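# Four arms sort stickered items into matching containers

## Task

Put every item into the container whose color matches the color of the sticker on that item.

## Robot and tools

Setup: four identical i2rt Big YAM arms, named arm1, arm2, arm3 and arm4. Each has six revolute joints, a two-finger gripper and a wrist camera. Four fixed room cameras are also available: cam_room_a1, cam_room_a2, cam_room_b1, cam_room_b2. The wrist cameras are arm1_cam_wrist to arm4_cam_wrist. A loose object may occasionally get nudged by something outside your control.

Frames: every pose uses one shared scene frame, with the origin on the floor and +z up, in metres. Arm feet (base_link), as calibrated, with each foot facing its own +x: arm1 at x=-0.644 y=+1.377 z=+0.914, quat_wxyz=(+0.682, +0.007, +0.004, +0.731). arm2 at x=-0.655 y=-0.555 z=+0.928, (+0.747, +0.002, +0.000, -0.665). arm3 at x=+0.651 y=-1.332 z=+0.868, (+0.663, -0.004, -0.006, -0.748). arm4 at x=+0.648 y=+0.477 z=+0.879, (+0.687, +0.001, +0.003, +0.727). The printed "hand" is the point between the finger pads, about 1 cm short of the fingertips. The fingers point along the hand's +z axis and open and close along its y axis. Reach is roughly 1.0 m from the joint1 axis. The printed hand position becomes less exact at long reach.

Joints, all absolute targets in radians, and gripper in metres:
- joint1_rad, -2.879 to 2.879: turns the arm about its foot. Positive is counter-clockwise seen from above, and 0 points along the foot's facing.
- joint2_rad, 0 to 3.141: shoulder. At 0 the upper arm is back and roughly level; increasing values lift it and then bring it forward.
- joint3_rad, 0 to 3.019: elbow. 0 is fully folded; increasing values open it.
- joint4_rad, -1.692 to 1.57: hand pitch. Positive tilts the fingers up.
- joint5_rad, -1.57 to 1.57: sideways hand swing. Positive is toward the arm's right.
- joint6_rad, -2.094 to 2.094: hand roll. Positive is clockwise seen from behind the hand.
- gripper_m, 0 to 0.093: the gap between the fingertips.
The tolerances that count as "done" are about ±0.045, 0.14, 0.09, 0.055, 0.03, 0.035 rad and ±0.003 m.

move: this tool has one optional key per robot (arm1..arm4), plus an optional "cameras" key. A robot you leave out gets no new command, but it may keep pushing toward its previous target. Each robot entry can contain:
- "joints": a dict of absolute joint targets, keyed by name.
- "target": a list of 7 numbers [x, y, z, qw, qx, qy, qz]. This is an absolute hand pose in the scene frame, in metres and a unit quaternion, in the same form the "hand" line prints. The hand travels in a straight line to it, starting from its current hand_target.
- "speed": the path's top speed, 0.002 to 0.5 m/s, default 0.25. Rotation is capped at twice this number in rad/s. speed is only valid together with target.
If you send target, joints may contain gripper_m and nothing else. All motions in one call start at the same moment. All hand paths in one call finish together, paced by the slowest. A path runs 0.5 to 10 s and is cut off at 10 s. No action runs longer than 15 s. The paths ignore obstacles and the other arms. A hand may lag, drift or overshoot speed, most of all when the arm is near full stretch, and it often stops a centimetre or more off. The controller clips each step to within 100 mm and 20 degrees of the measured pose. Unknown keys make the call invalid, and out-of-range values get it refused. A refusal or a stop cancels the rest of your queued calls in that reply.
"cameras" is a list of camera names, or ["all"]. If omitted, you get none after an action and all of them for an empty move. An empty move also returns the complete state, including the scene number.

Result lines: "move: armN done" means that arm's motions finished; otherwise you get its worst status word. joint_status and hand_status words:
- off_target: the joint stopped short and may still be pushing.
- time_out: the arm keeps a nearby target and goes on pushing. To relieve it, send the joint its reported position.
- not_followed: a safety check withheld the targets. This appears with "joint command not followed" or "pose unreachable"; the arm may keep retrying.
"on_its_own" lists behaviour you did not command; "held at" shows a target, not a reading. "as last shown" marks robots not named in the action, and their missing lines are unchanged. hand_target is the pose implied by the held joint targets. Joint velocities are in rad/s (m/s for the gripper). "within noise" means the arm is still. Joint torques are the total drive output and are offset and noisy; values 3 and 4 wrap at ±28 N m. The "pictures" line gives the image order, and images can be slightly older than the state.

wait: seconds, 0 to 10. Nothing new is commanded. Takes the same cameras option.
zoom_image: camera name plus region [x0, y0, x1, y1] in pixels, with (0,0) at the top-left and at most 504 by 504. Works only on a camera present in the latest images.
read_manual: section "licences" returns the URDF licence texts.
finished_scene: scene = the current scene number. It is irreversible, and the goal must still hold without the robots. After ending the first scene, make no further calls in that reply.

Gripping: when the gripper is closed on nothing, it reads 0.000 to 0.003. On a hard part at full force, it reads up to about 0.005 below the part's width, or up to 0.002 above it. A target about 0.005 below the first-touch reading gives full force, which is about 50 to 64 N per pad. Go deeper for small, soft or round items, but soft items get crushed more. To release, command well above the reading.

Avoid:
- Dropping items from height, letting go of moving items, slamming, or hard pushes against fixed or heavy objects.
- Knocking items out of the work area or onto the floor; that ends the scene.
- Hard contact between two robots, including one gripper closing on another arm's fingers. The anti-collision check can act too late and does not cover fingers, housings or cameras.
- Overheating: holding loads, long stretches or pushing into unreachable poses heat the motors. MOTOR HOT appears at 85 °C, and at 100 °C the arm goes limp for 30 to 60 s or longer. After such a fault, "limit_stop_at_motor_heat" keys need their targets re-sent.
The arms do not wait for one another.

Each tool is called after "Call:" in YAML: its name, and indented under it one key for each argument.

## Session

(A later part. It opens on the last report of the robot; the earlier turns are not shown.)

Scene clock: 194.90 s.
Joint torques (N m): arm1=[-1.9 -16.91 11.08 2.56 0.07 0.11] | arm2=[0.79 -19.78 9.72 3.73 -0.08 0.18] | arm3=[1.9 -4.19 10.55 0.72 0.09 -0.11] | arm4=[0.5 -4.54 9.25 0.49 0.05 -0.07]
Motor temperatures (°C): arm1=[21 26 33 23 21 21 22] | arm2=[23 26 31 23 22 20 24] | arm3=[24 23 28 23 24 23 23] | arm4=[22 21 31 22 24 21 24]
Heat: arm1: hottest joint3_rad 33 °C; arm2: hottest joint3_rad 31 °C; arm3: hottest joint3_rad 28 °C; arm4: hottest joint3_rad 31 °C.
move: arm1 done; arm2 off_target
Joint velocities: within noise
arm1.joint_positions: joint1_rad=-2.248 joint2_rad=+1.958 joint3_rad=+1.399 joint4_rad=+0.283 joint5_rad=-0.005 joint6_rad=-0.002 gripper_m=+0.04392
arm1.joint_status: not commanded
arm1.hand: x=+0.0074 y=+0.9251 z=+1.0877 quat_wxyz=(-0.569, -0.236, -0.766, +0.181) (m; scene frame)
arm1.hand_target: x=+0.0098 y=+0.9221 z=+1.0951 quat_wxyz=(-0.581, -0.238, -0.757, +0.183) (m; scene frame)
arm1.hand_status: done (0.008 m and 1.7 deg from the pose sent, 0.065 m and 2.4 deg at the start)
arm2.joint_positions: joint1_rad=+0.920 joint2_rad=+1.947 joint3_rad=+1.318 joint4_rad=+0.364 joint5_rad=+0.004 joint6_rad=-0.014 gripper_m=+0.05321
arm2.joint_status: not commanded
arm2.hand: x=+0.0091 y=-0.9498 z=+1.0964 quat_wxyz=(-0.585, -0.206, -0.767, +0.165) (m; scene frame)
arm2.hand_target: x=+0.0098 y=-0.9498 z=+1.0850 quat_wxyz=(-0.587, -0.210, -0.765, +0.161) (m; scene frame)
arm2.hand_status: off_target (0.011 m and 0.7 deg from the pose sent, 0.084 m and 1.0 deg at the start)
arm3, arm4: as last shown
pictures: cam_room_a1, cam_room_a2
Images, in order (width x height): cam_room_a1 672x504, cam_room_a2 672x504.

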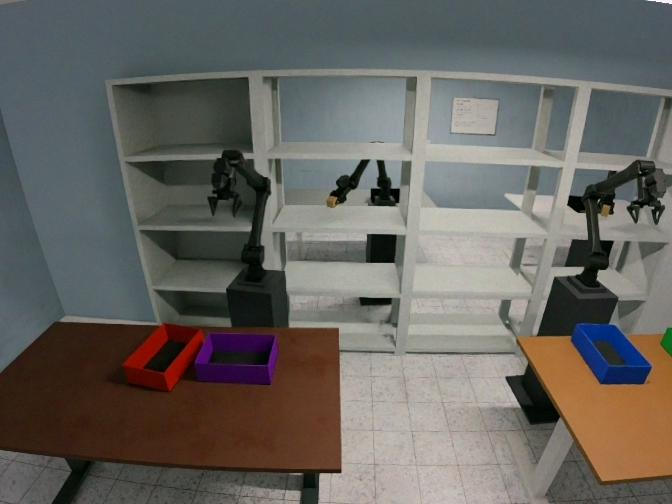

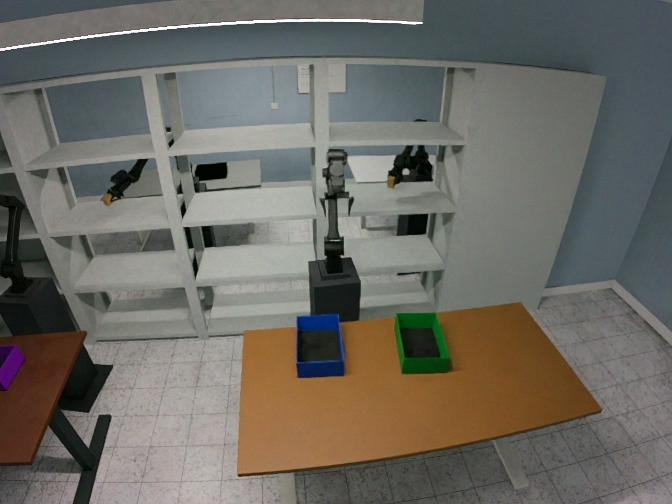

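Call:
move:
  arm1: {"target":[0.01,0.922,1.055,0.581,0.238,0.757,-0.1826],"speed":0.08}
  arm2: {"target":[0.01,-0.95,1.043,0.587,0.210,0.765,-0.161],"speed":0.08}
  cameras: ["cam_room_a1","cam_room_a2","arm1_cam_wrist","arm2_cam_wrist"]

Call:
zoom_image:
  camera: "cam_room_a2"
  region: [350, 130, 450, 205]

Call:
zoom_image:
  camera: "cam_room_a1"
  region: [290, 160, 390, 235]

Scene clock: 201.50 s.
Joint torques (N m): arm1=[-2.08 -16.97 10.48 2.56 0.11 0.1] | arm2=[0.85 -20.48 9.24 3.73 -0.09 0.17] | arm3=[1.96 -4.31 10.58 0.73 0.09 -0.11] | arm4=[0.79 -4.42 9.24 0.58 0.03 -0.03]
Motor temperatures (°C): arm1=[21 26 32 23 21 21 22] | arm2=[23 27 31 23 22 20 24] | arm3=[24 23 28 23 24 23 23] | arm4=[22 21 31 22 24 21 24]
Heat: arm1: hottest joint3_rad 32 °C; arm2: hottest joint3_rad 31 °C; arm3: hottest joint3_rad 28 °C; arm4: hottest joint3_rad 31 °C.
move: arm1 done; arm2 done
Joint velocities: within noise
arm1.joint_positions: joint1_rad=-2.248 joint2_rad=+2.019 joint3_rad=+1.373 joint4_rad=+0.368 joint5_rad=-0.004 joint6_rad=-0.002 gripper_m=+0.04392
arm1.joint_status: not commanded
arm1.hand: x=+0.0072 y=+0.9248 z=+1.0468 quat_wxyz=(-0.569, -0.237, -0.767, +0.180) (m; scene frame)
arm1.hand_target: x=+0.0098 y=+0.9221 z=+1.0551 quat_wxyz=(-0.581, -0.238, -0.757, +0.182) (m; scene frame)
arm1.hand_status: done (0.009 m and 1.8 deg from the pose sent, 0.033 m and 1.7 deg at the start)
arm2.joint_positions: joint1_rad=+0.920 joint2_rad=+2.019 joint3_rad=+1.297 joint4_rad=+0.455 joint5_rad=+0.004 joint6_rad=-0.014 gripper_m=+0.05321
arm2.joint_status: not commanded
arm2.hand: x=+0.0098 y=-0.9500 z=+1.0523 quat_wxyz=(-0.584, -0.207, -0.768, +0.164) (m; scene frame)
arm2.hand_target: x=+0.0099 y=-0.9499 z=+1.0432 quat_wxyz=(-0.587, -0.210, -0.765, +0.161) (m; scene frame)
arm2.hand_status: done (0.009 m and 0.7 deg from the pose sent, 0.054 m and 0.7 deg at the start)
arm3, arm4: as last shown
pictures: arm1_cam_wrist, arm2_cam_wrist, cam_room_a1, cam_room_a2
Images, in order (width x height): arm1_cam_wrist 672x504, arm2_cam_wrist 672x504, cam_room_a1 672x504, cam_room_a2 672x504.

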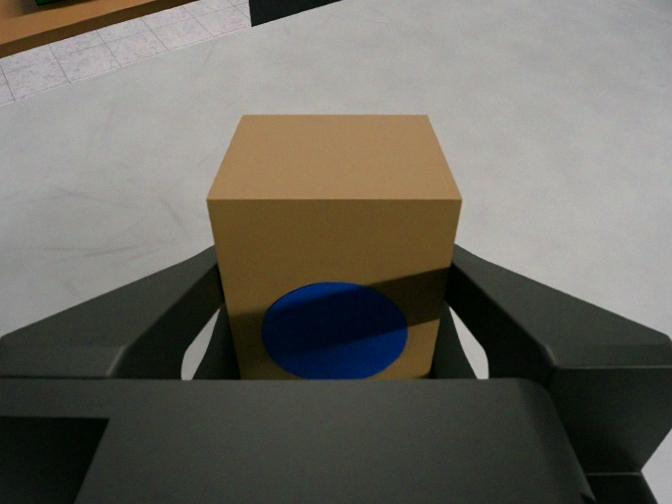

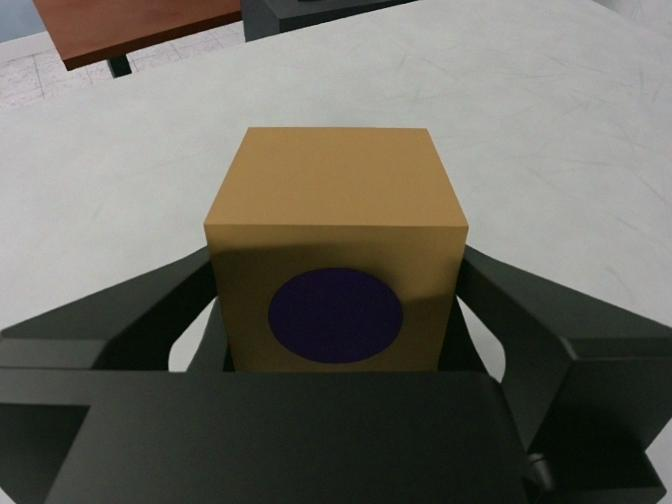

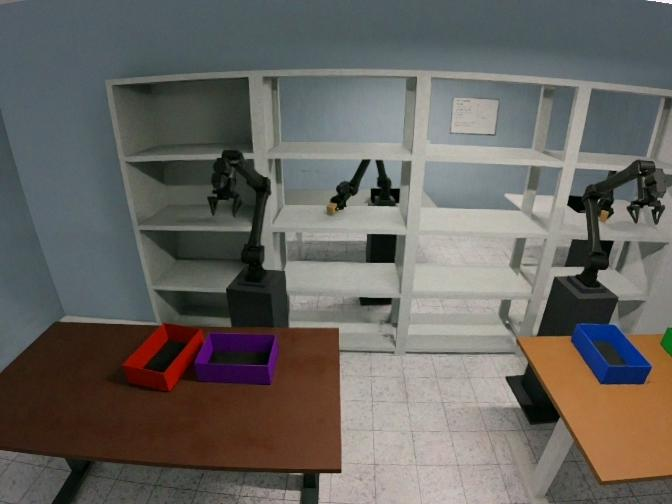

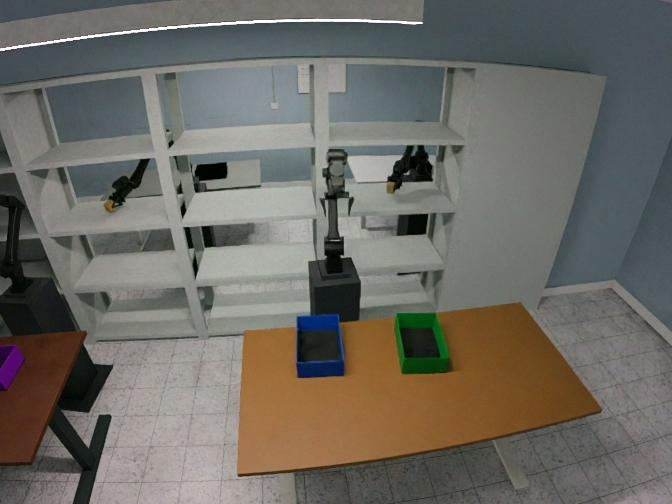

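Scaled by 5.040.

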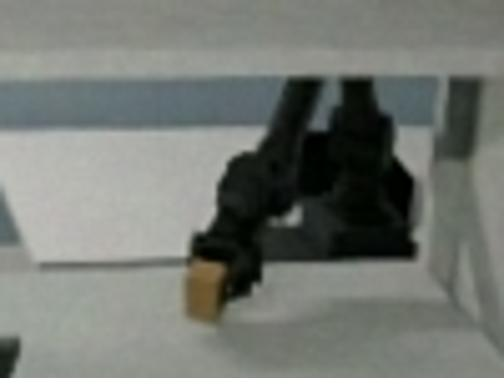

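Scaled by 5.040.

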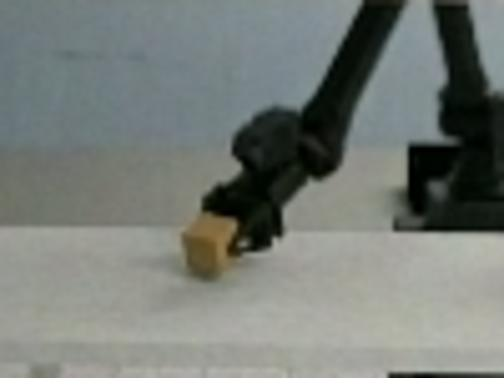

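Call:
move:
  arm1: {"target":[0.01,0.922,1.04,0.581,0.238,0.757,-0.1826],"speed":0.05}
  arm2: {"target":[0.01,-0.95,1.025,0.587,0.210,0.765,-0.161],"speed":0.05}
  cameras: ["cam_room_a1","cam_room_a2"]

Call:
zoom_image:
  camera: "cam_room_a2"
  region: [350, 130, 450, 205]

Call:
zoom_image:
  camera: "cam_room_a1"
  region: [290, 160, 390, 235]

Scene clock: 205.80 s.
Joint torques (N m): arm1=[-2.2 -17.2 9.77 2.77 0.07 0.11] | arm2=[0.79 -19.96 8.59 3.78 -0.09 0.19] | arm3=[2.08 -4.25 10.55 0.73 0.08 -0.11] | arm4=[0.5 -4.48 9.16 0.61 0.06 -0.06]
Motor temperatures (°C): arm1=[21 26 33 23 21 21 22] | arm2=[23 27 31 23 22 20 24] | arm3=[24 23 28 23 24 23 23] | arm4=[22 21 31 22 24 21 24]
Heat: arm1: hottest joint3_rad 33 °C; arm2: hottest joint3_rad 31 °C; arm3: hottest joint3_rad 28 °C; arm4: hottest joint3_rad 31 °C.
move: arm1 done; arm2 off_target
Joint velocities: within noise
arm1.joint_positions: joint1_rad=-2.248 joint2_rad=+2.035 joint3_rad=+1.373 joint4_rad=+0.399 joint5_rad=-0.004 joint6_rad=-0.002 gripper_m=+0.04392
arm1.joint_status: not commanded
arm1.hand: x=+0.0089 y=+0.9235 z=+1.0415 quat_wxyz=(-0.574, -0.235, -0.763, +0.182) (m; scene frame)
arm1.hand_target: x=+0.0099 y=+0.9220 z=+1.0400 quat_wxyz=(-0.581, -0.238, -0.757, +0.183) (m; scene frame)
arm1.hand_status: done (0.002 m and 1.1 deg from the pose sent, 0.008 m and 1.8 deg at the start)
arm2.joint_positions: joint1_rad=+0.920 joint2_rad=+2.044 joint3_rad=+1.297 joint4_rad=+0.491 joint5_rad=+0.004 joint6_rad=-0.014 gripper_m=+0.05321
arm2.joint_status: not commanded
arm2.hand: x=+0.0116 y=-0.9510 z=+1.0421 quat_wxyz=(-0.588, -0.206, -0.764, +0.165) (m; scene frame)
arm2.hand_target: x=+0.0098 y=-0.9498 z=+1.0252 quat_wxyz=(-0.587, -0.210, -0.765, +0.161) (m; scene frame)
arm2.hand_status: off_target (0.017 m and 0.7 deg from the pose sent, 0.027 m and 0.7 deg at the start)
arm3.joint_positions: joint1_rad=+1.589 joint2_rad=+0.909 joint3_rad=+1.473 joint4_rad=-1.593 joint5_rad=-0.001 joint6_rad=+0.006 gripper_m=+0.09403
arm3.joint_status: not commanded
arm3.hand: x=+0.9423 y=-1.3554 z=+1.3309 quat_wxyz=(-0.268, -0.050, -0.962, +0.019) (m; scene frame)
arm3.hand_target: x=+0.9381 y=-1.3520 z=+1.3445 quat_wxyz=(-0.282, -0.042, -0.958, +0.019) (m; scene frame)
arm3.hand_status: not commanded
arm4.joint_positions: joint1_rad=-1.718 joint2_rad=+0.912 joint3_rad=+1.480 joint4_rad=-1.589 joint5_rad=+0.001 joint6_rad=+0.011 gripper_m=+0.09402
arm4.joint_status: not commanded
arm4.hand: x=+0.9439 y=+0.4516 z=+1.3436 quat_wxyz=(-0.269, -0.048, -0.962, +0.013) (m; scene frame)
arm4.hand_target: x=+0.9377 y=+0.4518 z=+1.3541 quat_wxyz=(-0.279, -0.044, -0.959, +0.015) (m; scene frame)
arm4.hand_status: not commanded
pictures: cam_room_a1, cam_room_a2
Images, in order (width x height): cam_room_a1 672x504, cam_room_a2 672x504.

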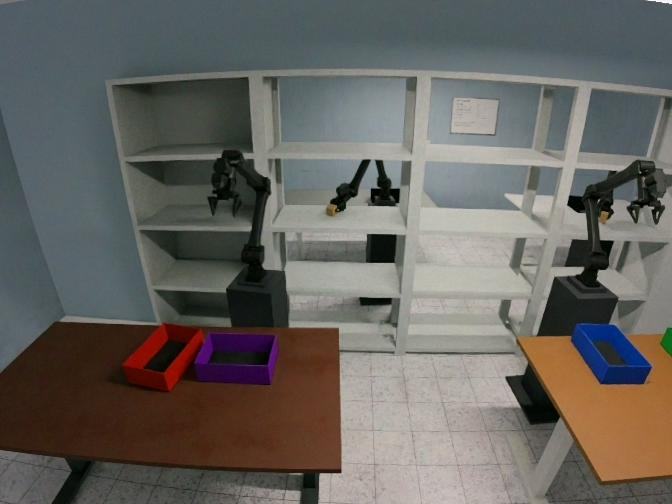

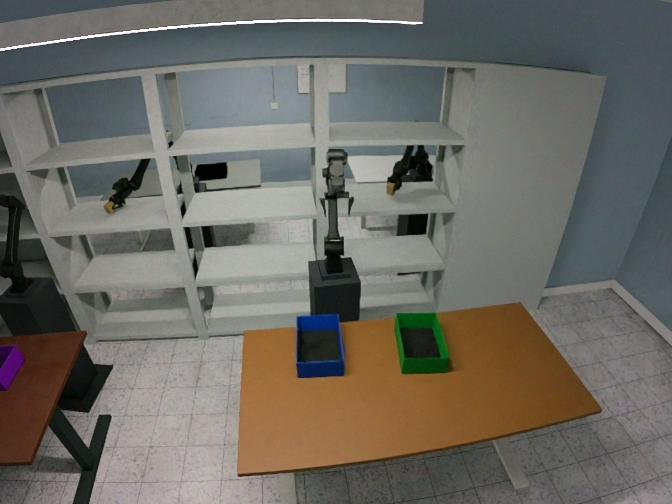

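Scaled by 5.040.

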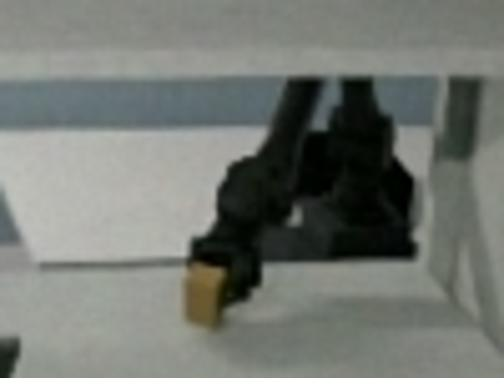

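Scaled by 5.040.

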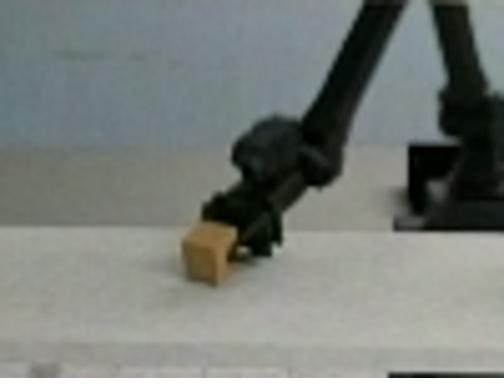

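Call:
move:
  arm1: {"target":[0.01,0.922,1.025,0.581,0.238,0.757,-0.1826],"speed":0.05}
  arm2: {"target":[0.01,-0.95,1.012,0.587,0.210,0.765,-0.161],"speed":0.05}
  cameras: ["cam_room_a1","cam_room_a2"]

Call:
zoom_image:
  camera: "cam_room_a2"
  region: [350, 130, 450, 205]

Call:
zoom_image:
  camera: "cam_room_a1"
  region: [290, 160, 390, 235]

Scene clock: 210.37 s.
Joint torques (N m): arm1=[-1.96 -17.55 9.83 2.69 0.1 0.11] | arm2=[0.79 -20.01 8.24 3.7 -0.09 0.17] | arm3=[1.9 -4.37 10.62 0.75 0.09 -0.11] | arm4=[0.5 -4.78 9.16 0.49 0.07 -0.03]
Motor temperatures (°C): arm1=[21 26 33 23 21 21 22] | arm2=[23 27 31 23 22 20 24] | arm3=[24 23 28 23 24 23 23] | arm4=[22 21 31 22 24 21 24]
Heat: arm1: hottest joint3_rad 33 °C; arm2: hottest joint3_rad 31 °C; arm3: hottest joint3_rad 28 °C; arm4: hottest joint3_rad 31 °C.
move: arm1 done; arm2 off_target
Joint velocities: within noise
arm1.joint_positions: joint1_rad=-2.248 joint2_rad=+2.058 joint3_rad=+1.366 joint4_rad=+0.433 joint5_rad=-0.003 joint6_rad=-0.001 gripper_m=+0.04392
arm1.joint_status: not commanded
arm1.hand: x=+0.0086 y=+0.9235 z=+1.0281 quat_wxyz=(-0.576, -0.236, -0.761, +0.183) (m; scene frame)
arm1.hand_target: x=+0.0099 y=+0.9220 z=+1.0252 quat_wxyz=(-0.581, -0.238, -0.757, +0.183) (m; scene frame)
arm1.hand_status: done (0.004 m and 0.8 deg from the pose sent, 0.017 m and 1.1 deg at the start)
arm2.joint_positions: joint1_rad=+0.920 joint2_rad=+2.066 joint3_rad=+1.297 joint4_rad=+0.520 joint5_rad=+0.004 joint6_rad=-0.014 gripper_m=+0.05321
arm2.joint_status: not commanded
arm2.hand: x=+0.0127 y=-0.9517 z=+1.0326 quat_wxyz=(-0.591, -0.205, -0.762, +0.166) (m; scene frame)
arm2.hand_target: x=+0.0097 y=-0.9497 z=+1.0123 quat_wxyz=(-0.587, -0.210, -0.765, +0.161) (m; scene frame)
arm2.hand_status: off_target (0.021 m and 1.0 deg from the pose sent, 0.030 m and 0.7 deg at the start)
arm3, arm4: as last shown
pictures: cam_room_a1, cam_room_a2
Images, in order (width x height): cam_room_a1 672x504, cam_room_a2 672x504.

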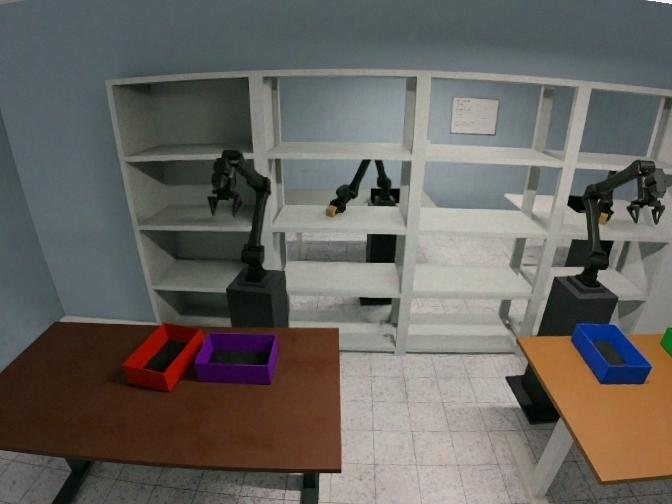

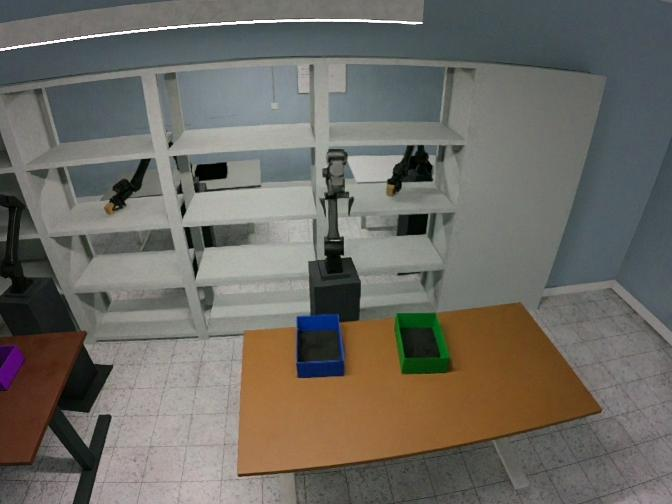

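Scaled by 5.040.

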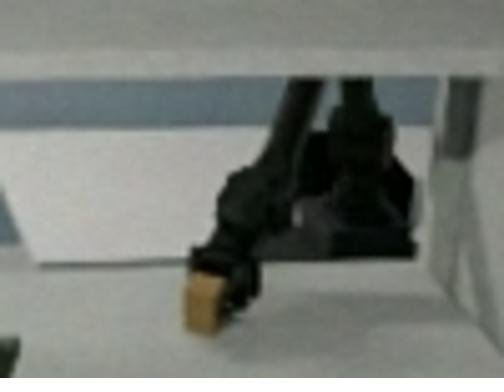

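Scaled by 5.040.

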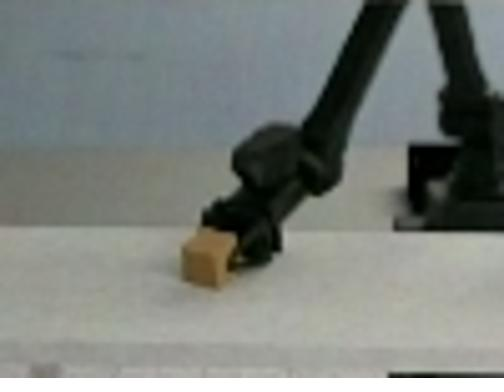

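Call:
move:
  arm1: {"target":[0.01,0.922,1.008,0.581,0.238,0.757,-0.1826],"speed":0.05}
  arm2: {"target":[0.01,-0.95,0.995,0.587,0.210,0.765,-0.161],"speed":0.05}
  cameras: ["cam_room_a1","cam_room_a2","arm1_cam_wrist","arm2_cam_wrist"]

Call:
zoom_image:
  camera: "cam_room_a2"
  region: [350, 130, 450, 205]

Call:
zoom_image:
  camera: "cam_room_a1"
  region: [290, 160, 390, 235]

Scene clock: 216.47 s.
Joint torques (N m): arm1=[-1.61 -15.5 9.18 2.35 0.11 0.11] | arm2=[0.79 -18.61 8.02 3.22 -0.1 0.18] | arm3=[1.85 -4.13 10.56 0.76 0.09 -0.11] | arm4=[0.62 -4.54 9.21 0.57 0.04 -0.04]
Motor temperatures (°C): arm1=[21 26 33 23 21 21 22] | arm2=[23 27 31 23 22 20 24] | arm3=[24 23 28 23 24 23 23] | arm4=[22 21 32 22 24 21 24]
Heat: arm1: hottest joint3_rad 33 °C; arm2: hottest joint3_rad 31 °C; arm3: hottest joint3_rad 28 °C; arm4: hottest joint3_rad 32 °C.
move: arm1 off_target; arm2 off_target
Joint velocities: within noise
arm1.joint_positions: joint1_rad=-2.248 joint2_rad=+2.072 joint3_rad=+1.366 joint4_rad=+0.473 joint5_rad=-0.003 joint6_rad=+0.001 gripper_m=+0.04392
arm1.joint_status: not commanded
arm1.hand: x=+0.0105 y=+0.9222 z=+1.0267 quat_wxyz=(-0.586, -0.234, -0.754, +0.185) (m; scene frame)
arm1.hand_target: x=+0.0095 y=+0.9223 z=+1.0080 quat_wxyz=(-0.581, -0.238, -0.757, +0.183) (m; scene frame)
arm1.hand_status: off_target (0.019 m and 0.9 deg from the pose sent, 0.020 m and 0.9 deg at the start)
arm2.joint_positions: joint1_rad=+0.920 joint2_rad=+2.081 joint3_rad=+1.294 joint4_rad=+0.565 joint5_rad=+0.004 joint6_rad=-0.014 gripper_m=+0.05321
arm2.joint_status: not commanded
arm2.hand: x=+0.0137 y=-0.9523 z=+1.0309 quat_wxyz=(-0.601, -0.203, -0.754, +0.169) (m; scene frame)
arm2.hand_target: x=+0.0089 y=-0.9492 z=+0.9957 quat_wxyz=(-0.587, -0.210, -0.765, +0.161) (m; scene frame)
arm2.hand_status: off_target (0.036 m and 2.4 deg from the pose sent, 0.038 m and 1.0 deg at the start)
arm3, arm4: as last shown
pictures: arm1_cam_wrist, arm2_cam_wrist, cam_room_a1, cam_room_a2
Images, in order (width x height): arm1_cam_wrist 672x504, arm2_cam_wrist 672x504, cam_room_a1 672x504, cam_room_a2 672x504.

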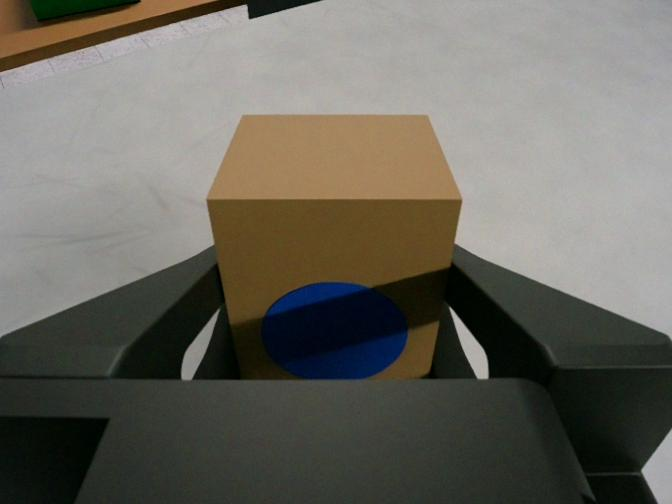

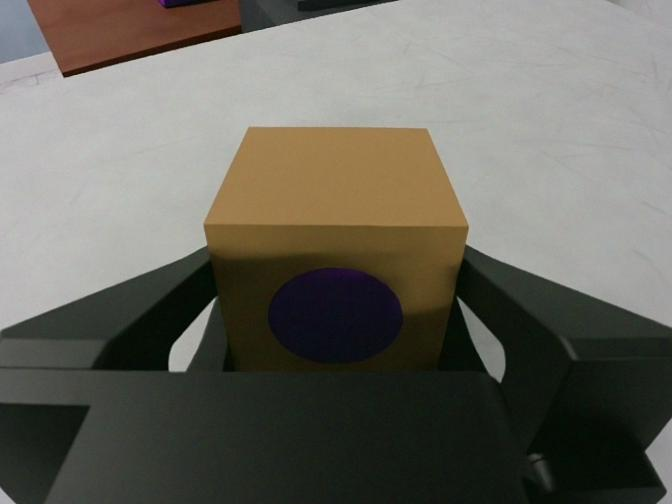

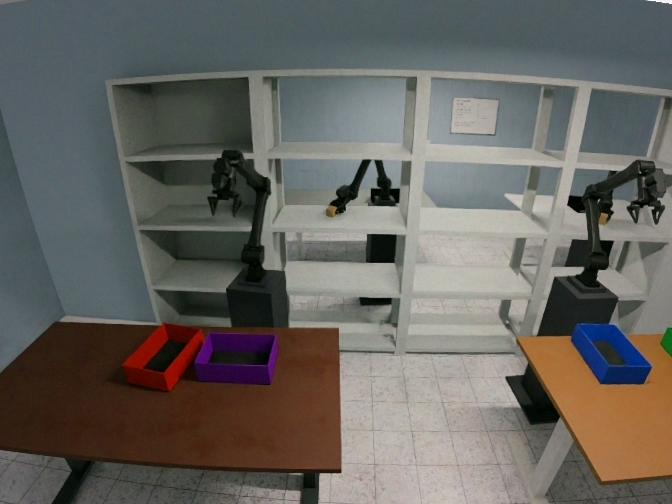

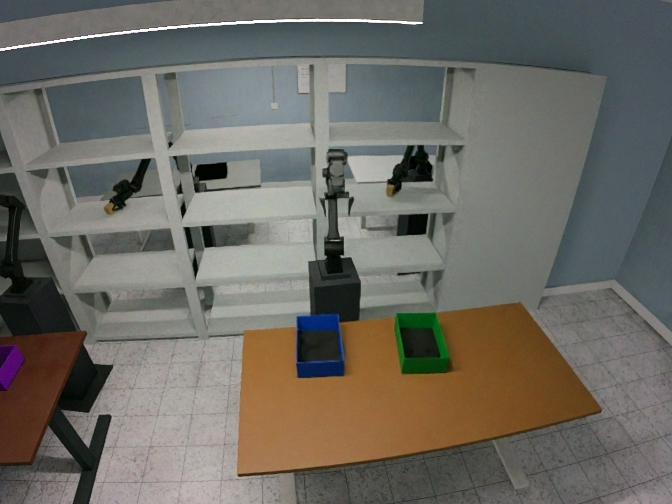

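Scaled by 5.040.

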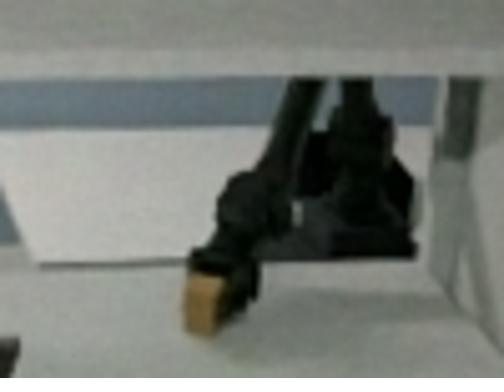

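Scaled by 5.040.

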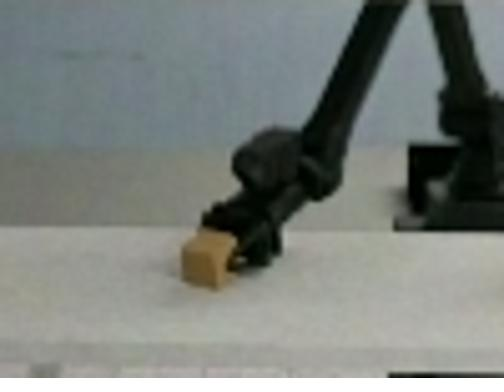

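Call:
move:
  arm1: {"target":[0.01,0.922,1.023,0.586,0.234,0.754,-0.185],"joints":{"gripper_m":0.093}}
  arm2: {"target":[0.013,-0.952,1.022,0.601,0.203,0.754,-0.169],"joints":{"gripper_m":0.093}}

Call:
move:
  arm1: {"target":[-0.14,1.027,1.07,0.581,0.238,0.757,-0.1826],"speed":0.12}
  arm2: {"target":[-0.14,-0.861,1.07,0.587,0.210,0.765,-0.161],"speed":0.12}
  cameras: ["arm1_cam_wrist","arm2_cam_wrist"]

Scene clock: 223.43 s.
Joint torques (N m): arm1=[-1.73 -18.2 9.72 2.17 -0.05 0.02] | arm2=[0.91 -21.13 8.84 3.36 -0.03 0.07] | arm3=[1.9 -4.19 10.58 0.75 0.09 -0.11] | arm4=[0.67 -4.37 9.18 0.55 0.05 -0.05]
Motor temperatures (°C): arm1=[21 26 32 23 21 21 22] | arm2=[23 27 30 23 22 20 24] | arm3=[24 23 28 23 24 23 23] | arm4=[22 21 32 22 24 21 24]
Heat: arm1: hottest joint3_rad 32 °C; arm2: hottest joint3_rad 30 °C; arm3: hottest joint3_rad 28 °C; arm4: hottest joint3_rad 32 °C.
move: arm1 done; arm2 done
Joint velocities: within noise
arm1.joint_positions: joint1_rad=-2.248 joint2_rad=+2.076 joint3_rad=+1.363 joint4_rad=+0.473 joint5_rad=-0.003 joint6_rad=+0.001 gripper_m=+0.09296
arm1.joint_status: all done
arm1.hand: x=+0.0097 y=+0.9227 z=+1.0225 quat_wxyz=(-0.583, -0.234, -0.756, +0.184) (m; scene frame)
arm1.hand_target: x=+0.0100 y=+0.9220 z=+1.0229 quat_wxyz=(-0.586, -0.234, -0.754, +0.185) (m; scene frame)
arm1.hand_status: done (0.001 m and 0.4 deg from the pose sent, 0.004 m and 0.0 deg at the start)
arm2.joint_positions: joint1_rad=+0.920 joint2_rad=+2.083 joint3_rad=+1.294 joint4_rad=+0.565 joint5_rad=+0.004 joint6_rad=-0.014 gripper_m=+0.09292
arm2.joint_status: all done
arm2.hand: x=+0.0137 y=-0.9522 z=+1.0294 quat_wxyz=(-0.601, -0.203, -0.755, +0.169) (m; scene frame)
arm2.hand_target: x=+0.0129 y=-0.9519 z=+1.0220 quat_wxyz=(-0.601, -0.203, -0.754, +0.169) (m; scene frame)
arm2.hand_status: done (0.007 m and 0.1 deg from the pose sent, 0.009 m and 0.0 deg at the start)
arm3, arm4: as last shown
pictures: none

Scene clock: 225.53 s.
Joint torques (N m): arm1=[-2.26 -11.63 8.72 2.58 0.08 0.04] | arm2=[0.79 -15.44 7.62 3.08 -0.07 0.14] | arm3=[1.96 -4.19 10.52 0.73 0.08 -0.11] | arm4=[0.85 -4.6 9.17 0.57 0.03 -0.06]
Motor temperatures (°C): arm1=[21 26 32 23 21 21 22] | arm2=[23 27 30 23 22 20 24] | arm3=[24 23 28 23 24 23 23] | arm4=[22 21 32 22 24 21 24]
Heat: arm1: hottest joint3_rad 32 °C; arm2: hottest joint3_rad 30 °C; arm3: hottest joint3_rad 28 °C; arm4: hottest joint3_rad 32 °C.
move: arm1 off_target; arm2 done
Joint velocities: within noise
arm1.joint_positions: joint1_rad=-2.248 joint2_rad=+1.639 joint3_rad=+0.804 joint4_rad=+0.553 joint5_rad=-0.003 joint6_rad=+0.007 gripper_m=+0.09296
arm1.joint_status: not commanded
arm1.hand: x=-0.1411 y=+1.0280 z=+1.0567 quat_wxyz=(-0.568, -0.241, -0.767, +0.178) (m; scene frame)
arm1.hand_target: x=-0.1401 y=+1.0270 z=+1.0698 quat_wxyz=(-0.581, -0.238, -0.757, +0.183) (m; scene frame)
arm1.hand_status: off_target (0.013 m and 2.0 deg from the pose sent, 0.189 m and 0.5 deg at the start)
arm2.joint_positions: joint1_rad=+0.920 joint2_rad=+1.654 joint3_rad=+0.769 joint4_rad=+0.615 joint5_rad=+0.005 joint6_rad=-0.010 gripper_m=+0.09292
arm2.joint_status: not commanded
arm2.hand: x=-0.1376 y=-0.8631 z=+1.0685 quat_wxyz=(-0.583, -0.208, -0.768, +0.163) (m; scene frame)
arm2.hand_target: x=-0.1399 y=-0.8610 z=+1.0700 quat_wxyz=(-0.587, -0.210, -0.765, +0.161) (m; scene frame)
arm2.hand_status: done (0.004 m and 0.6 deg from the pose sent, 0.183 m and 2.3 deg at the start)
arm3, arm4: as last shown
pictures: arm1_cam_wrist, arm2_cam_wrist
Images, in order (width x height): arm1_cam_wrist 672x504, arm2_cam_wrist 672x504.

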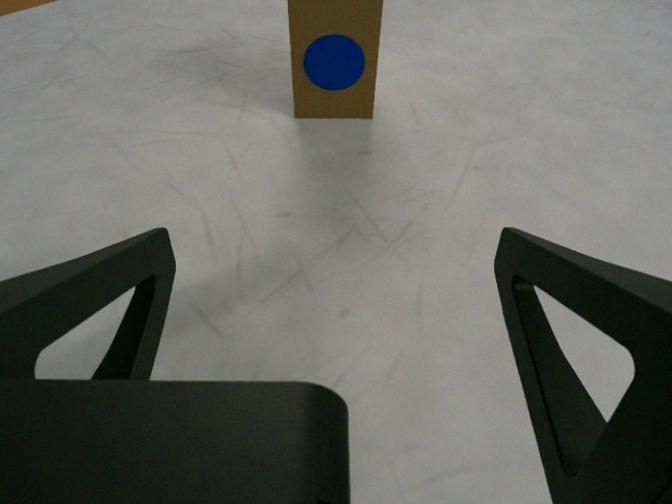

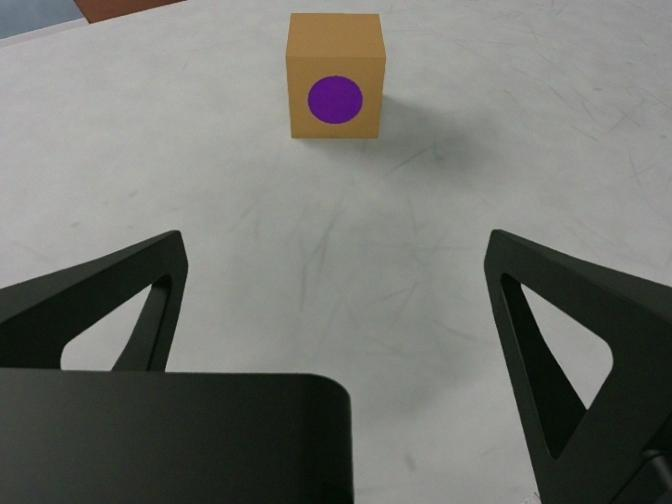

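Call:
move:
  arm1: {"target":[-0.34,1.165,1.22,0.581,0.238,0.757,-0.1826]}
  arm2: {"target":[-0.34,-0.742,1.22,0.587,0.210,0.765,-0.161]}
  arm3: {"joints":{"joint1_rad":-1.985,"joint2_rad":0.6,"joint3_rad":1.3,"joint4_rad":-1.1,"joint5_rad":0,"joint6_rad":0}}
  arm4: {"joints":{"joint1_rad":0.905,"joint2_rad":0.6,"joint3_rad":1.3,"joint4_rad":-1.1,"joint5_rad":0,"joint6_rad":0}}

Call:
move:
  arm3: {"target":[0.279,-1.111,1.2,0.1614,-0.765,0.210,0.587]}
  arm4: {"target":[0.264,0.745,1.2,0.1826,-0.757,0.238,0.581]}

Call:
move:
  arm3: {"target":[0.15,-1.034,1.07,0.1614,-0.765,0.210,0.587]}
  arm4: {"target":[0.141,0.831,1.07,0.1826,-0.757,0.238,0.581]}
  cameras: ["arm3_cam_wrist","arm4_cam_wrist"]

Scene clock: 237.17 s.
Joint torques (N m): arm1=[-3.37 1.55 12.89 1.2 -0.04 -0.01] | arm2=[1.32 -1.61 11.52 1.96 0.16 0.16] | arm3=[0.5 0.67 7.87 2.45 -0.04 -0.11] | arm4=[1.38 1.67 8.05 2.03 0.11 -0.04]
Motor temperatures (°C): arm1=[21 26 32 23 21 21 22] | arm2=[23 27 30 23 22 20 24] | arm3=[24 23 29 23 24 23 23] | arm4=[22 21 32 22 24 21 24]
Heat: arm1: hottest joint3_rad 32 °C; arm2: hottest joint3_rad 30 °C; arm3: hottest joint3_rad 29 °C; arm4: hottest joint3_rad 32 °C.
move: arm1 done; arm2 off_target; arm3 done; arm4 done
Joint velocities: within noise
arm1.joint_positions: joint1_rad=-2.249 joint2_rad=+0.581 joint3_rad=+0.514 joint4_rad=-0.171 joint5_rad=-0.011 joint6_rad=+0.007 gripper_m=+0.09296
arm1.joint_status: not commanded
arm1.hand: x=-0.3391 y=+1.1689 z=+1.2198 quat_wxyz=(-0.586, -0.235, -0.755, +0.180) (m; scene frame)
arm1.hand_target: x=-0.3401 y=+1.1650 z=+1.2200 quat_wxyz=(-0.581, -0.238, -0.757, +0.183) (m; scene frame)
arm1.hand_status: done (0.004 m and 0.7 deg from the pose sent, 0.292 m and 2.0 deg at the start)
arm2.joint_positions: joint1_rad=+0.920 joint2_rad=+0.589 joint3_rad=+0.490 joint4_rad=-0.132 joint5_rad=+0.007 joint6_rad=-0.010 gripper_m=+0.09292
arm2.joint_status: not commanded
arm2.hand: x=-0.3410 y=-0.7440 z=+1.2310 quat_wxyz=(-0.598, -0.206, -0.756, +0.168) (m; scene frame)
arm2.hand_target: x=-0.3401 y=-0.7419 z=+1.2200 quat_wxyz=(-0.587, -0.210, -0.765, +0.161) (m; scene frame)
arm2.hand_status: off_target (0.011 m and 1.8 deg from the pose sent, 0.280 m and 0.6 deg at the start)
arm3.joint_positions: joint1_rad=-1.974 joint2_rad=+0.603 joint3_rad=+1.304 joint4_rad=-1.115 joint5_rad=+0.001 joint6_rad=+0.005 gripper_m=+0.09403
arm3.joint_status: all done
arm3.hand: x=+0.4191 y=-1.1896 z=+1.4131 quat_wxyz=(+0.135, -0.809, +0.223, +0.526) (m; scene frame)
arm3.hand_target: x=+0.4198 y=-1.1869 z=+1.4153 quat_wxyz=(+0.141, -0.805, +0.224, +0.531) (m; scene frame)
arm3.hand_status: not commanded
arm4.joint_positions: joint1_rad=+0.902 joint2_rad=+0.596 joint3_rad=+1.295 joint4_rad=-1.119 joint5_rad=-0.001 joint6_rad=+0.011 gripper_m=+0.09405
arm4.joint_status: all done
arm4.hand: x=+0.4334 y=+0.6321 z=+1.4238 quat_wxyz=(-0.159, +0.798, -0.258, -0.522) (m; scene frame)
arm4.hand_target: x=+0.4309 y=+0.6331 z=+1.4296 quat_wxyz=(-0.164, +0.794, -0.251, -0.529) (m; scene frame)
arm4.hand_status: not commanded
pictures: none

Scene clock: 239.07 s.
Joint torques (N m): arm1=[-2.49 1.61 12.77 1.39 -0.05 -0.01] | arm2=[1.26 -1.67 11.51 1.96 0.16 0.15] | arm3=[1.79 -5.3 9.85 2.62 0.11 -0.13] | arm4=[1.44 -6.83 9.98 2.29 0.23 -0.09]
Motor temperatures (°C): arm1=[21 26 32 23 21 21 22] | arm2=[23 27 30 23 22 20 24] | arm3=[24 23 29 23 24 23 23] | arm4=[22 21 32 22 24 21 24]
Heat: arm1: hottest joint3_rad 32 °C; arm2: hottest joint3_rad 30 °C; arm3: hottest joint3_rad 29 °C; arm4: hottest joint3_rad 32 °C.
move: arm3 done; arm4 off_target
Joint velocities: within noise
arm1, arm2: as last shown
arm3.joint_positions: joint1_rad=-1.974 joint2_rad=+0.821 joint3_rad=+0.672 joint4_rad=-0.130 joint5_rad=+0.019 joint6_rad=+0.002 gripper_m=+0.09403
arm3.joint_status: not commanded
arm3.hand: x=+0.2804 y=-1.1088 z=+1.1927 quat_wxyz=(+0.158, -0.771, +0.217, +0.577) (m; scene frame)
arm3.hand_target: x=+0.2791 y=-1.1110 z=+1.1999 quat_wxyz=(+0.161, -0.765, +0.210, +0.587) (m; scene frame)
arm3.hand_status: done (0.008 m and 1.6 deg from the pose sent, 0.267 m and 9.3 deg at the start)
arm4.joint_positions: joint1_rad=+0.906 joint2_rad=+0.961 joint3_rad=+0.698 joint4_rad=-0.034 joint5_rad=+0.006 joint6_rad=+0.011 gripper_m=+0.09405
arm4.joint_status: not commanded
arm4.hand: x=+0.2674 y=+0.7463 z=+1.1878 quat_wxyz=(-0.176, +0.764, -0.248, -0.569) (m; scene frame)
arm4.hand_target: x=+0.2642 y=+0.7450 z=+1.2000 quat_wxyz=(-0.183, +0.757, -0.238, -0.581) (m; scene frame)
arm4.hand_status: off_target (0.013 m and 2.1 deg from the pose sent, 0.302 m and 9.0 deg at the start)
pictures: none

Scene clock: 240.60 s.
Joint torques (N m): arm1=[-2.26 1.49 12.98 1.37 -0.08 -0.01] | arm2=[1.32 -1.67 11.52 1.96 0.15 0.17] | arm3=[1.14 -13.04 11.45 2.54 -0.11 -0.14] | arm4=[1.26 -13.63 10.3 2.13 0.09 -0.1]
Motor temperatures (°C): arm1=[21 26 32 23 21 21 22] | arm2=[23 27 30 23 22 20 24] | arm3=[24 23 29 23 24 23 23] | arm4=[22 21 32 22 24 21 24]
Heat: arm1: hottest joint3_rad 32 °C; arm2: hottest joint3_rad 30 °C; arm3: hottest joint3_rad 29 °C; arm4: hottest joint3_rad 32 °C.
move: arm3 off_target; arm4 off_target
Joint velocities: within noise
arm1, arm2: as last shown
arm3.joint_positions: joint1_rad=-1.974 joint2_rad=+1.461 joint3_rad=+0.713 joint4_rad=+0.424 joint5_rad=+0.014 joint6_rad=-0.001 gripper_m=+0.09403
arm3.joint_status: not commanded
arm3.hand: x=+0.1646 y=-1.0448 z=+1.0389 quat_wxyz=(+0.152, -0.784, +0.217, +0.561) (m; scene frame)
arm3.hand_target: x=+0.1518 y=-1.0349 z=+1.0705 quat_wxyz=(+0.162, -0.765, +0.210, +0.587) (m; scene frame)
arm3.hand_status: off_target (0.036 m and 4.0 deg from the pose sent, 0.194 m and 1.6 deg at the start)
arm4.joint_positions: joint1_rad=+0.906 joint2_rad=+1.571 joint3_rad=+0.806 joint4_rad=+0.444 joint5_rad=+0.006 joint6_rad=+0.010 gripper_m=+0.09405
arm4.joint_status: not commanded
arm4.hand: x=+0.1564 y=+0.8227 z=+1.0468 quat_wxyz=(-0.173, +0.771, -0.250, -0.560) (m; scene frame)
arm4.hand_target: x=+0.1423 y=+0.8302 z=+1.0705 quat_wxyz=(-0.183, +0.757, -0.238, -0.581) (m; scene frame)
arm4.hand_status: off_target (0.029 m and 3.4 deg from the pose sent, 0.192 m and 2.1 deg at the start)
pictures: arm3_cam_wrist, arm4_cam_wrist
Images, in order (width x height): arm3_cam_wrist 672x504, arm4_cam_wrist 672x504.

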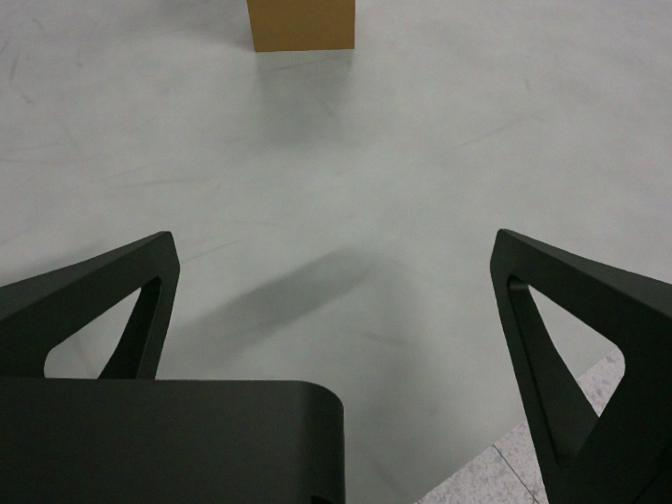

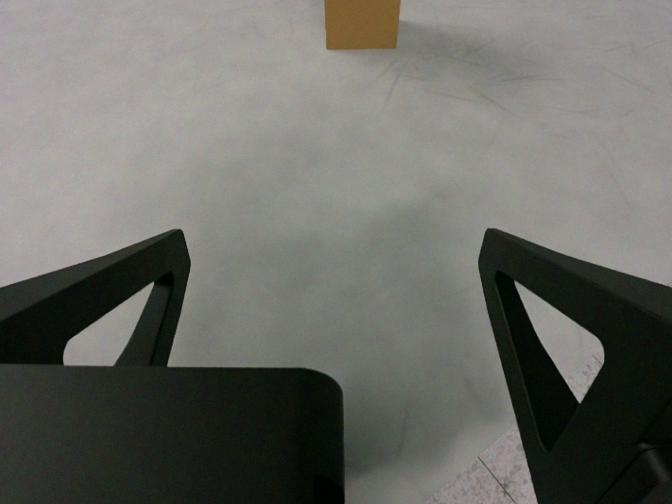

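Call:
move:
  arm3: {"target":[0.057,-0.997,1.065,0.1614,-0.765,0.210,0.587],"speed":0.12}
  arm4: {"target":[0.069,0.902,1.06,0.1826,-0.757,0.238,0.581],"speed":0.12}
  cameras: ["arm3_cam_wrist","arm4_cam_wrist"]

Scene clock: 250.27 s.
Joint torques (N m): arm1=[-2.55 1.55 12.85 1.26 -0.03 -0.05] | arm2=[1.32 -1.67 11.56 1.94 0.16 0.16] | arm3=[2.37 -15.62 11.71 1.57 0.11 -0.05] | arm4=[0.38 -16.79 10.73 1.11 -0.08 -0.1]
Motor temperatures (°C): arm1=[21 26 33 23 21 21 22] | arm2=[23 26 30 22 22 20 24] | arm3=[24 24 30 23 24 23 23] | arm4=[22 22 32 22 24 21 24]
Heat: arm1: hottest joint3_rad 33 °C; arm2: hottest joint3_rad 30 °C; arm3: hottest joint3_rad 30 °C; arm4: hottest joint3_rad 32 °C.
move: arm3 off_target; arm4 off_target
Joint velocities: within noise
arm1, arm2: as last shown
arm3.joint_positions: joint1_rad=-1.962 joint2_rad=+1.682 joint3_rad=+0.994 joint4_rad=+0.407 joint5_rad=+0.036 joint6_rad=-0.001 gripper_m=+0.09403
arm3.joint_status: not commanded
arm3.hand: x=+0.0746 y=-0.9972 z=+1.0501 quat_wxyz=(+0.162, -0.772, +0.216, +0.576) (m; scene frame)
arm3.hand_target: x=+0.0580 y=-0.9977 z=+1.0652 quat_wxyz=(+0.161, -0.765, +0.210, +0.587) (m; scene frame)
arm3.hand_status: off_target (0.023 m and 1.7 deg from the pose sent, 0.121 m and 4.0 deg at the start)
arm4.joint_positions: joint1_rad=+0.883 joint2_rad=+1.791 joint3_rad=+1.098 joint4_rad=+0.419 joint5_rad=-0.022 joint6_rad=+0.002 gripper_m=+0.09405
arm4.joint_status: not commanded
arm4.hand: x=+0.0790 y=+0.8907 z=+1.0547 quat_wxyz=(-0.177, +0.758, -0.243, -0.578) (m; scene frame)
arm4.hand_target: x=+0.0698 y=+0.9015 z=+1.0601 quat_wxyz=(-0.183, +0.757, -0.238, -0.581) (m; scene frame)
arm4.hand_status: off_target (0.016 m and 0.9 deg from the pose sent, 0.119 m and 3.4 deg at the start)
pictures: arm3_cam_wrist, arm4_cam_wrist
Images, in order (width x height): arm3_cam_wrist 672x504, arm4_cam_wrist 672x504.

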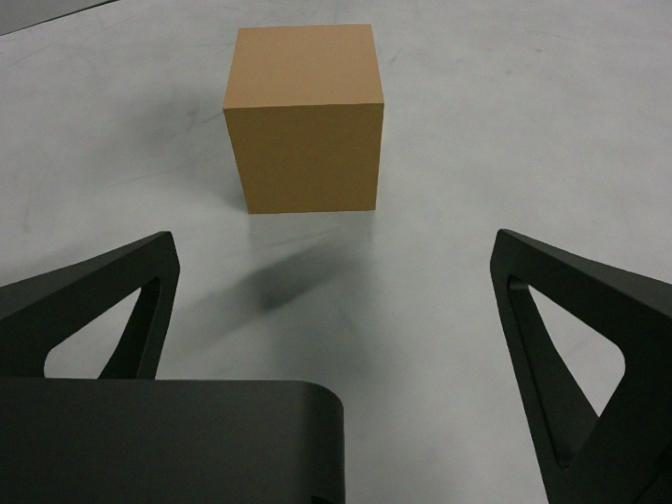

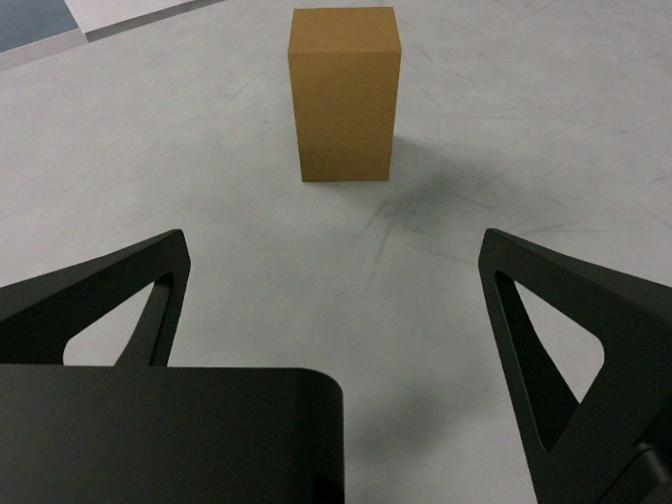

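Call:
move:
  arm3: {"target":[0.007,-0.976,1.066,0.1614,-0.765,0.210,0.587],"speed":0.1}
  arm4: {"target":[0.011,0.948,1.062,0.1826,-0.757,0.238,0.581],"speed":0.1}
  cameras: ["arm3_cam_wrist","arm4_cam_wrist"]

Scene clock: 262.00 s.
Joint torques (N m): arm1=[-3.19 1.44 12.94 1.26 -0.05 0] | arm2=[1.44 -1.61 11.56 1.98 0.16 0.17] | arm3=[2.43 -17.85 12.33 1.54 0.11 -0.02] | arm4=[0.38 -19.43 11.58 1.09 -0.08 -0.07]
Motor temperatures (°C): arm1=[21 25 34 23 21 21 22] | arm2=[23 26 31 22 22 20 23] | arm3=[24 24 31 23 24 23 23] | arm4=[22 22 32 22 24 21 24]
Heat: arm1: hottest joint3_rad 34 °C; arm2: hottest joint3_rad 31 °C; arm3: hottest joint3_rad 31 °C; arm4: hottest joint3_rad 32 °C.
move: arm3 off_target; arm4 off_target
Joint velocities: within noise
arm1, arm2: as last shown
arm3.joint_positions: joint1_rad=-1.954 joint2_rad=+1.795 joint3_rad=+1.160 joint4_rad=+0.353 joint5_rad=+0.046 joint6_rad=-0.001 gripper_m=+0.09403
arm3.joint_status: not commanded
arm3.hand: x=+0.0262 y=-0.9750 z=+1.0508 quat_wxyz=(+0.163, -0.772, +0.216, +0.575) (m; scene frame)
arm3.hand_target: x=+0.0082 y=-0.9769 z=+1.0661 quat_wxyz=(+0.161, -0.765, +0.210, +0.587) (m; scene frame)
arm3.hand_status: off_target (0.025 m and 1.7 deg from the pose sent, 0.073 m and 1.7 deg at the start)
arm4.joint_positions: joint1_rad=+0.881 joint2_rad=+1.941 joint3_rad=+1.346 joint4_rad=+0.321 joint5_rad=-0.025 joint6_rad=+0.000 gripper_m=+0.09405
arm4.joint_status: not commanded
arm4.hand: x=+0.0199 y=+0.9350 z=+1.0580 quat_wxyz=(-0.176, +0.759, -0.243, -0.578) (m; scene frame)
arm4.hand_target: x=+0.0119 y=+0.9475 z=+1.0620 quat_wxyz=(-0.183, +0.757, -0.238, -0.581) (m; scene frame)
arm4.hand_status: off_target (0.016 m and 0.9 deg from the pose sent, 0.089 m and 0.9 deg at the start)
pictures: arm3_cam_wrist, arm4_cam_wrist
Images, in order (width x height): arm3_cam_wrist 672x504, arm4_cam_wrist 672x504.

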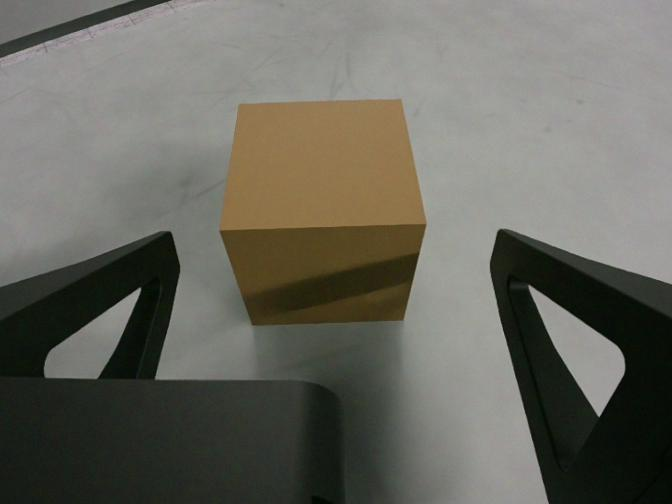

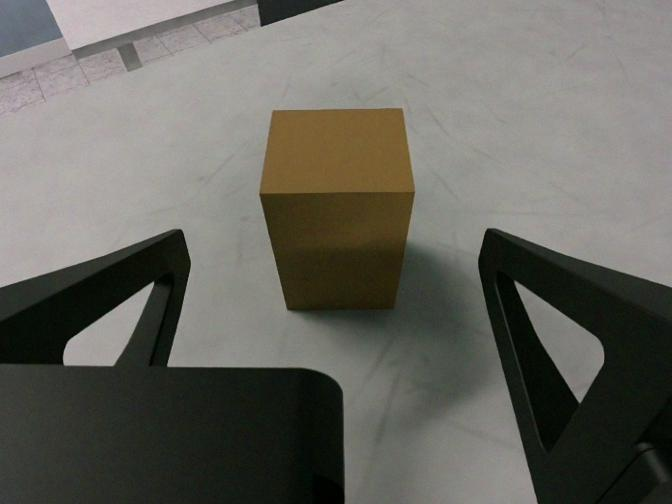

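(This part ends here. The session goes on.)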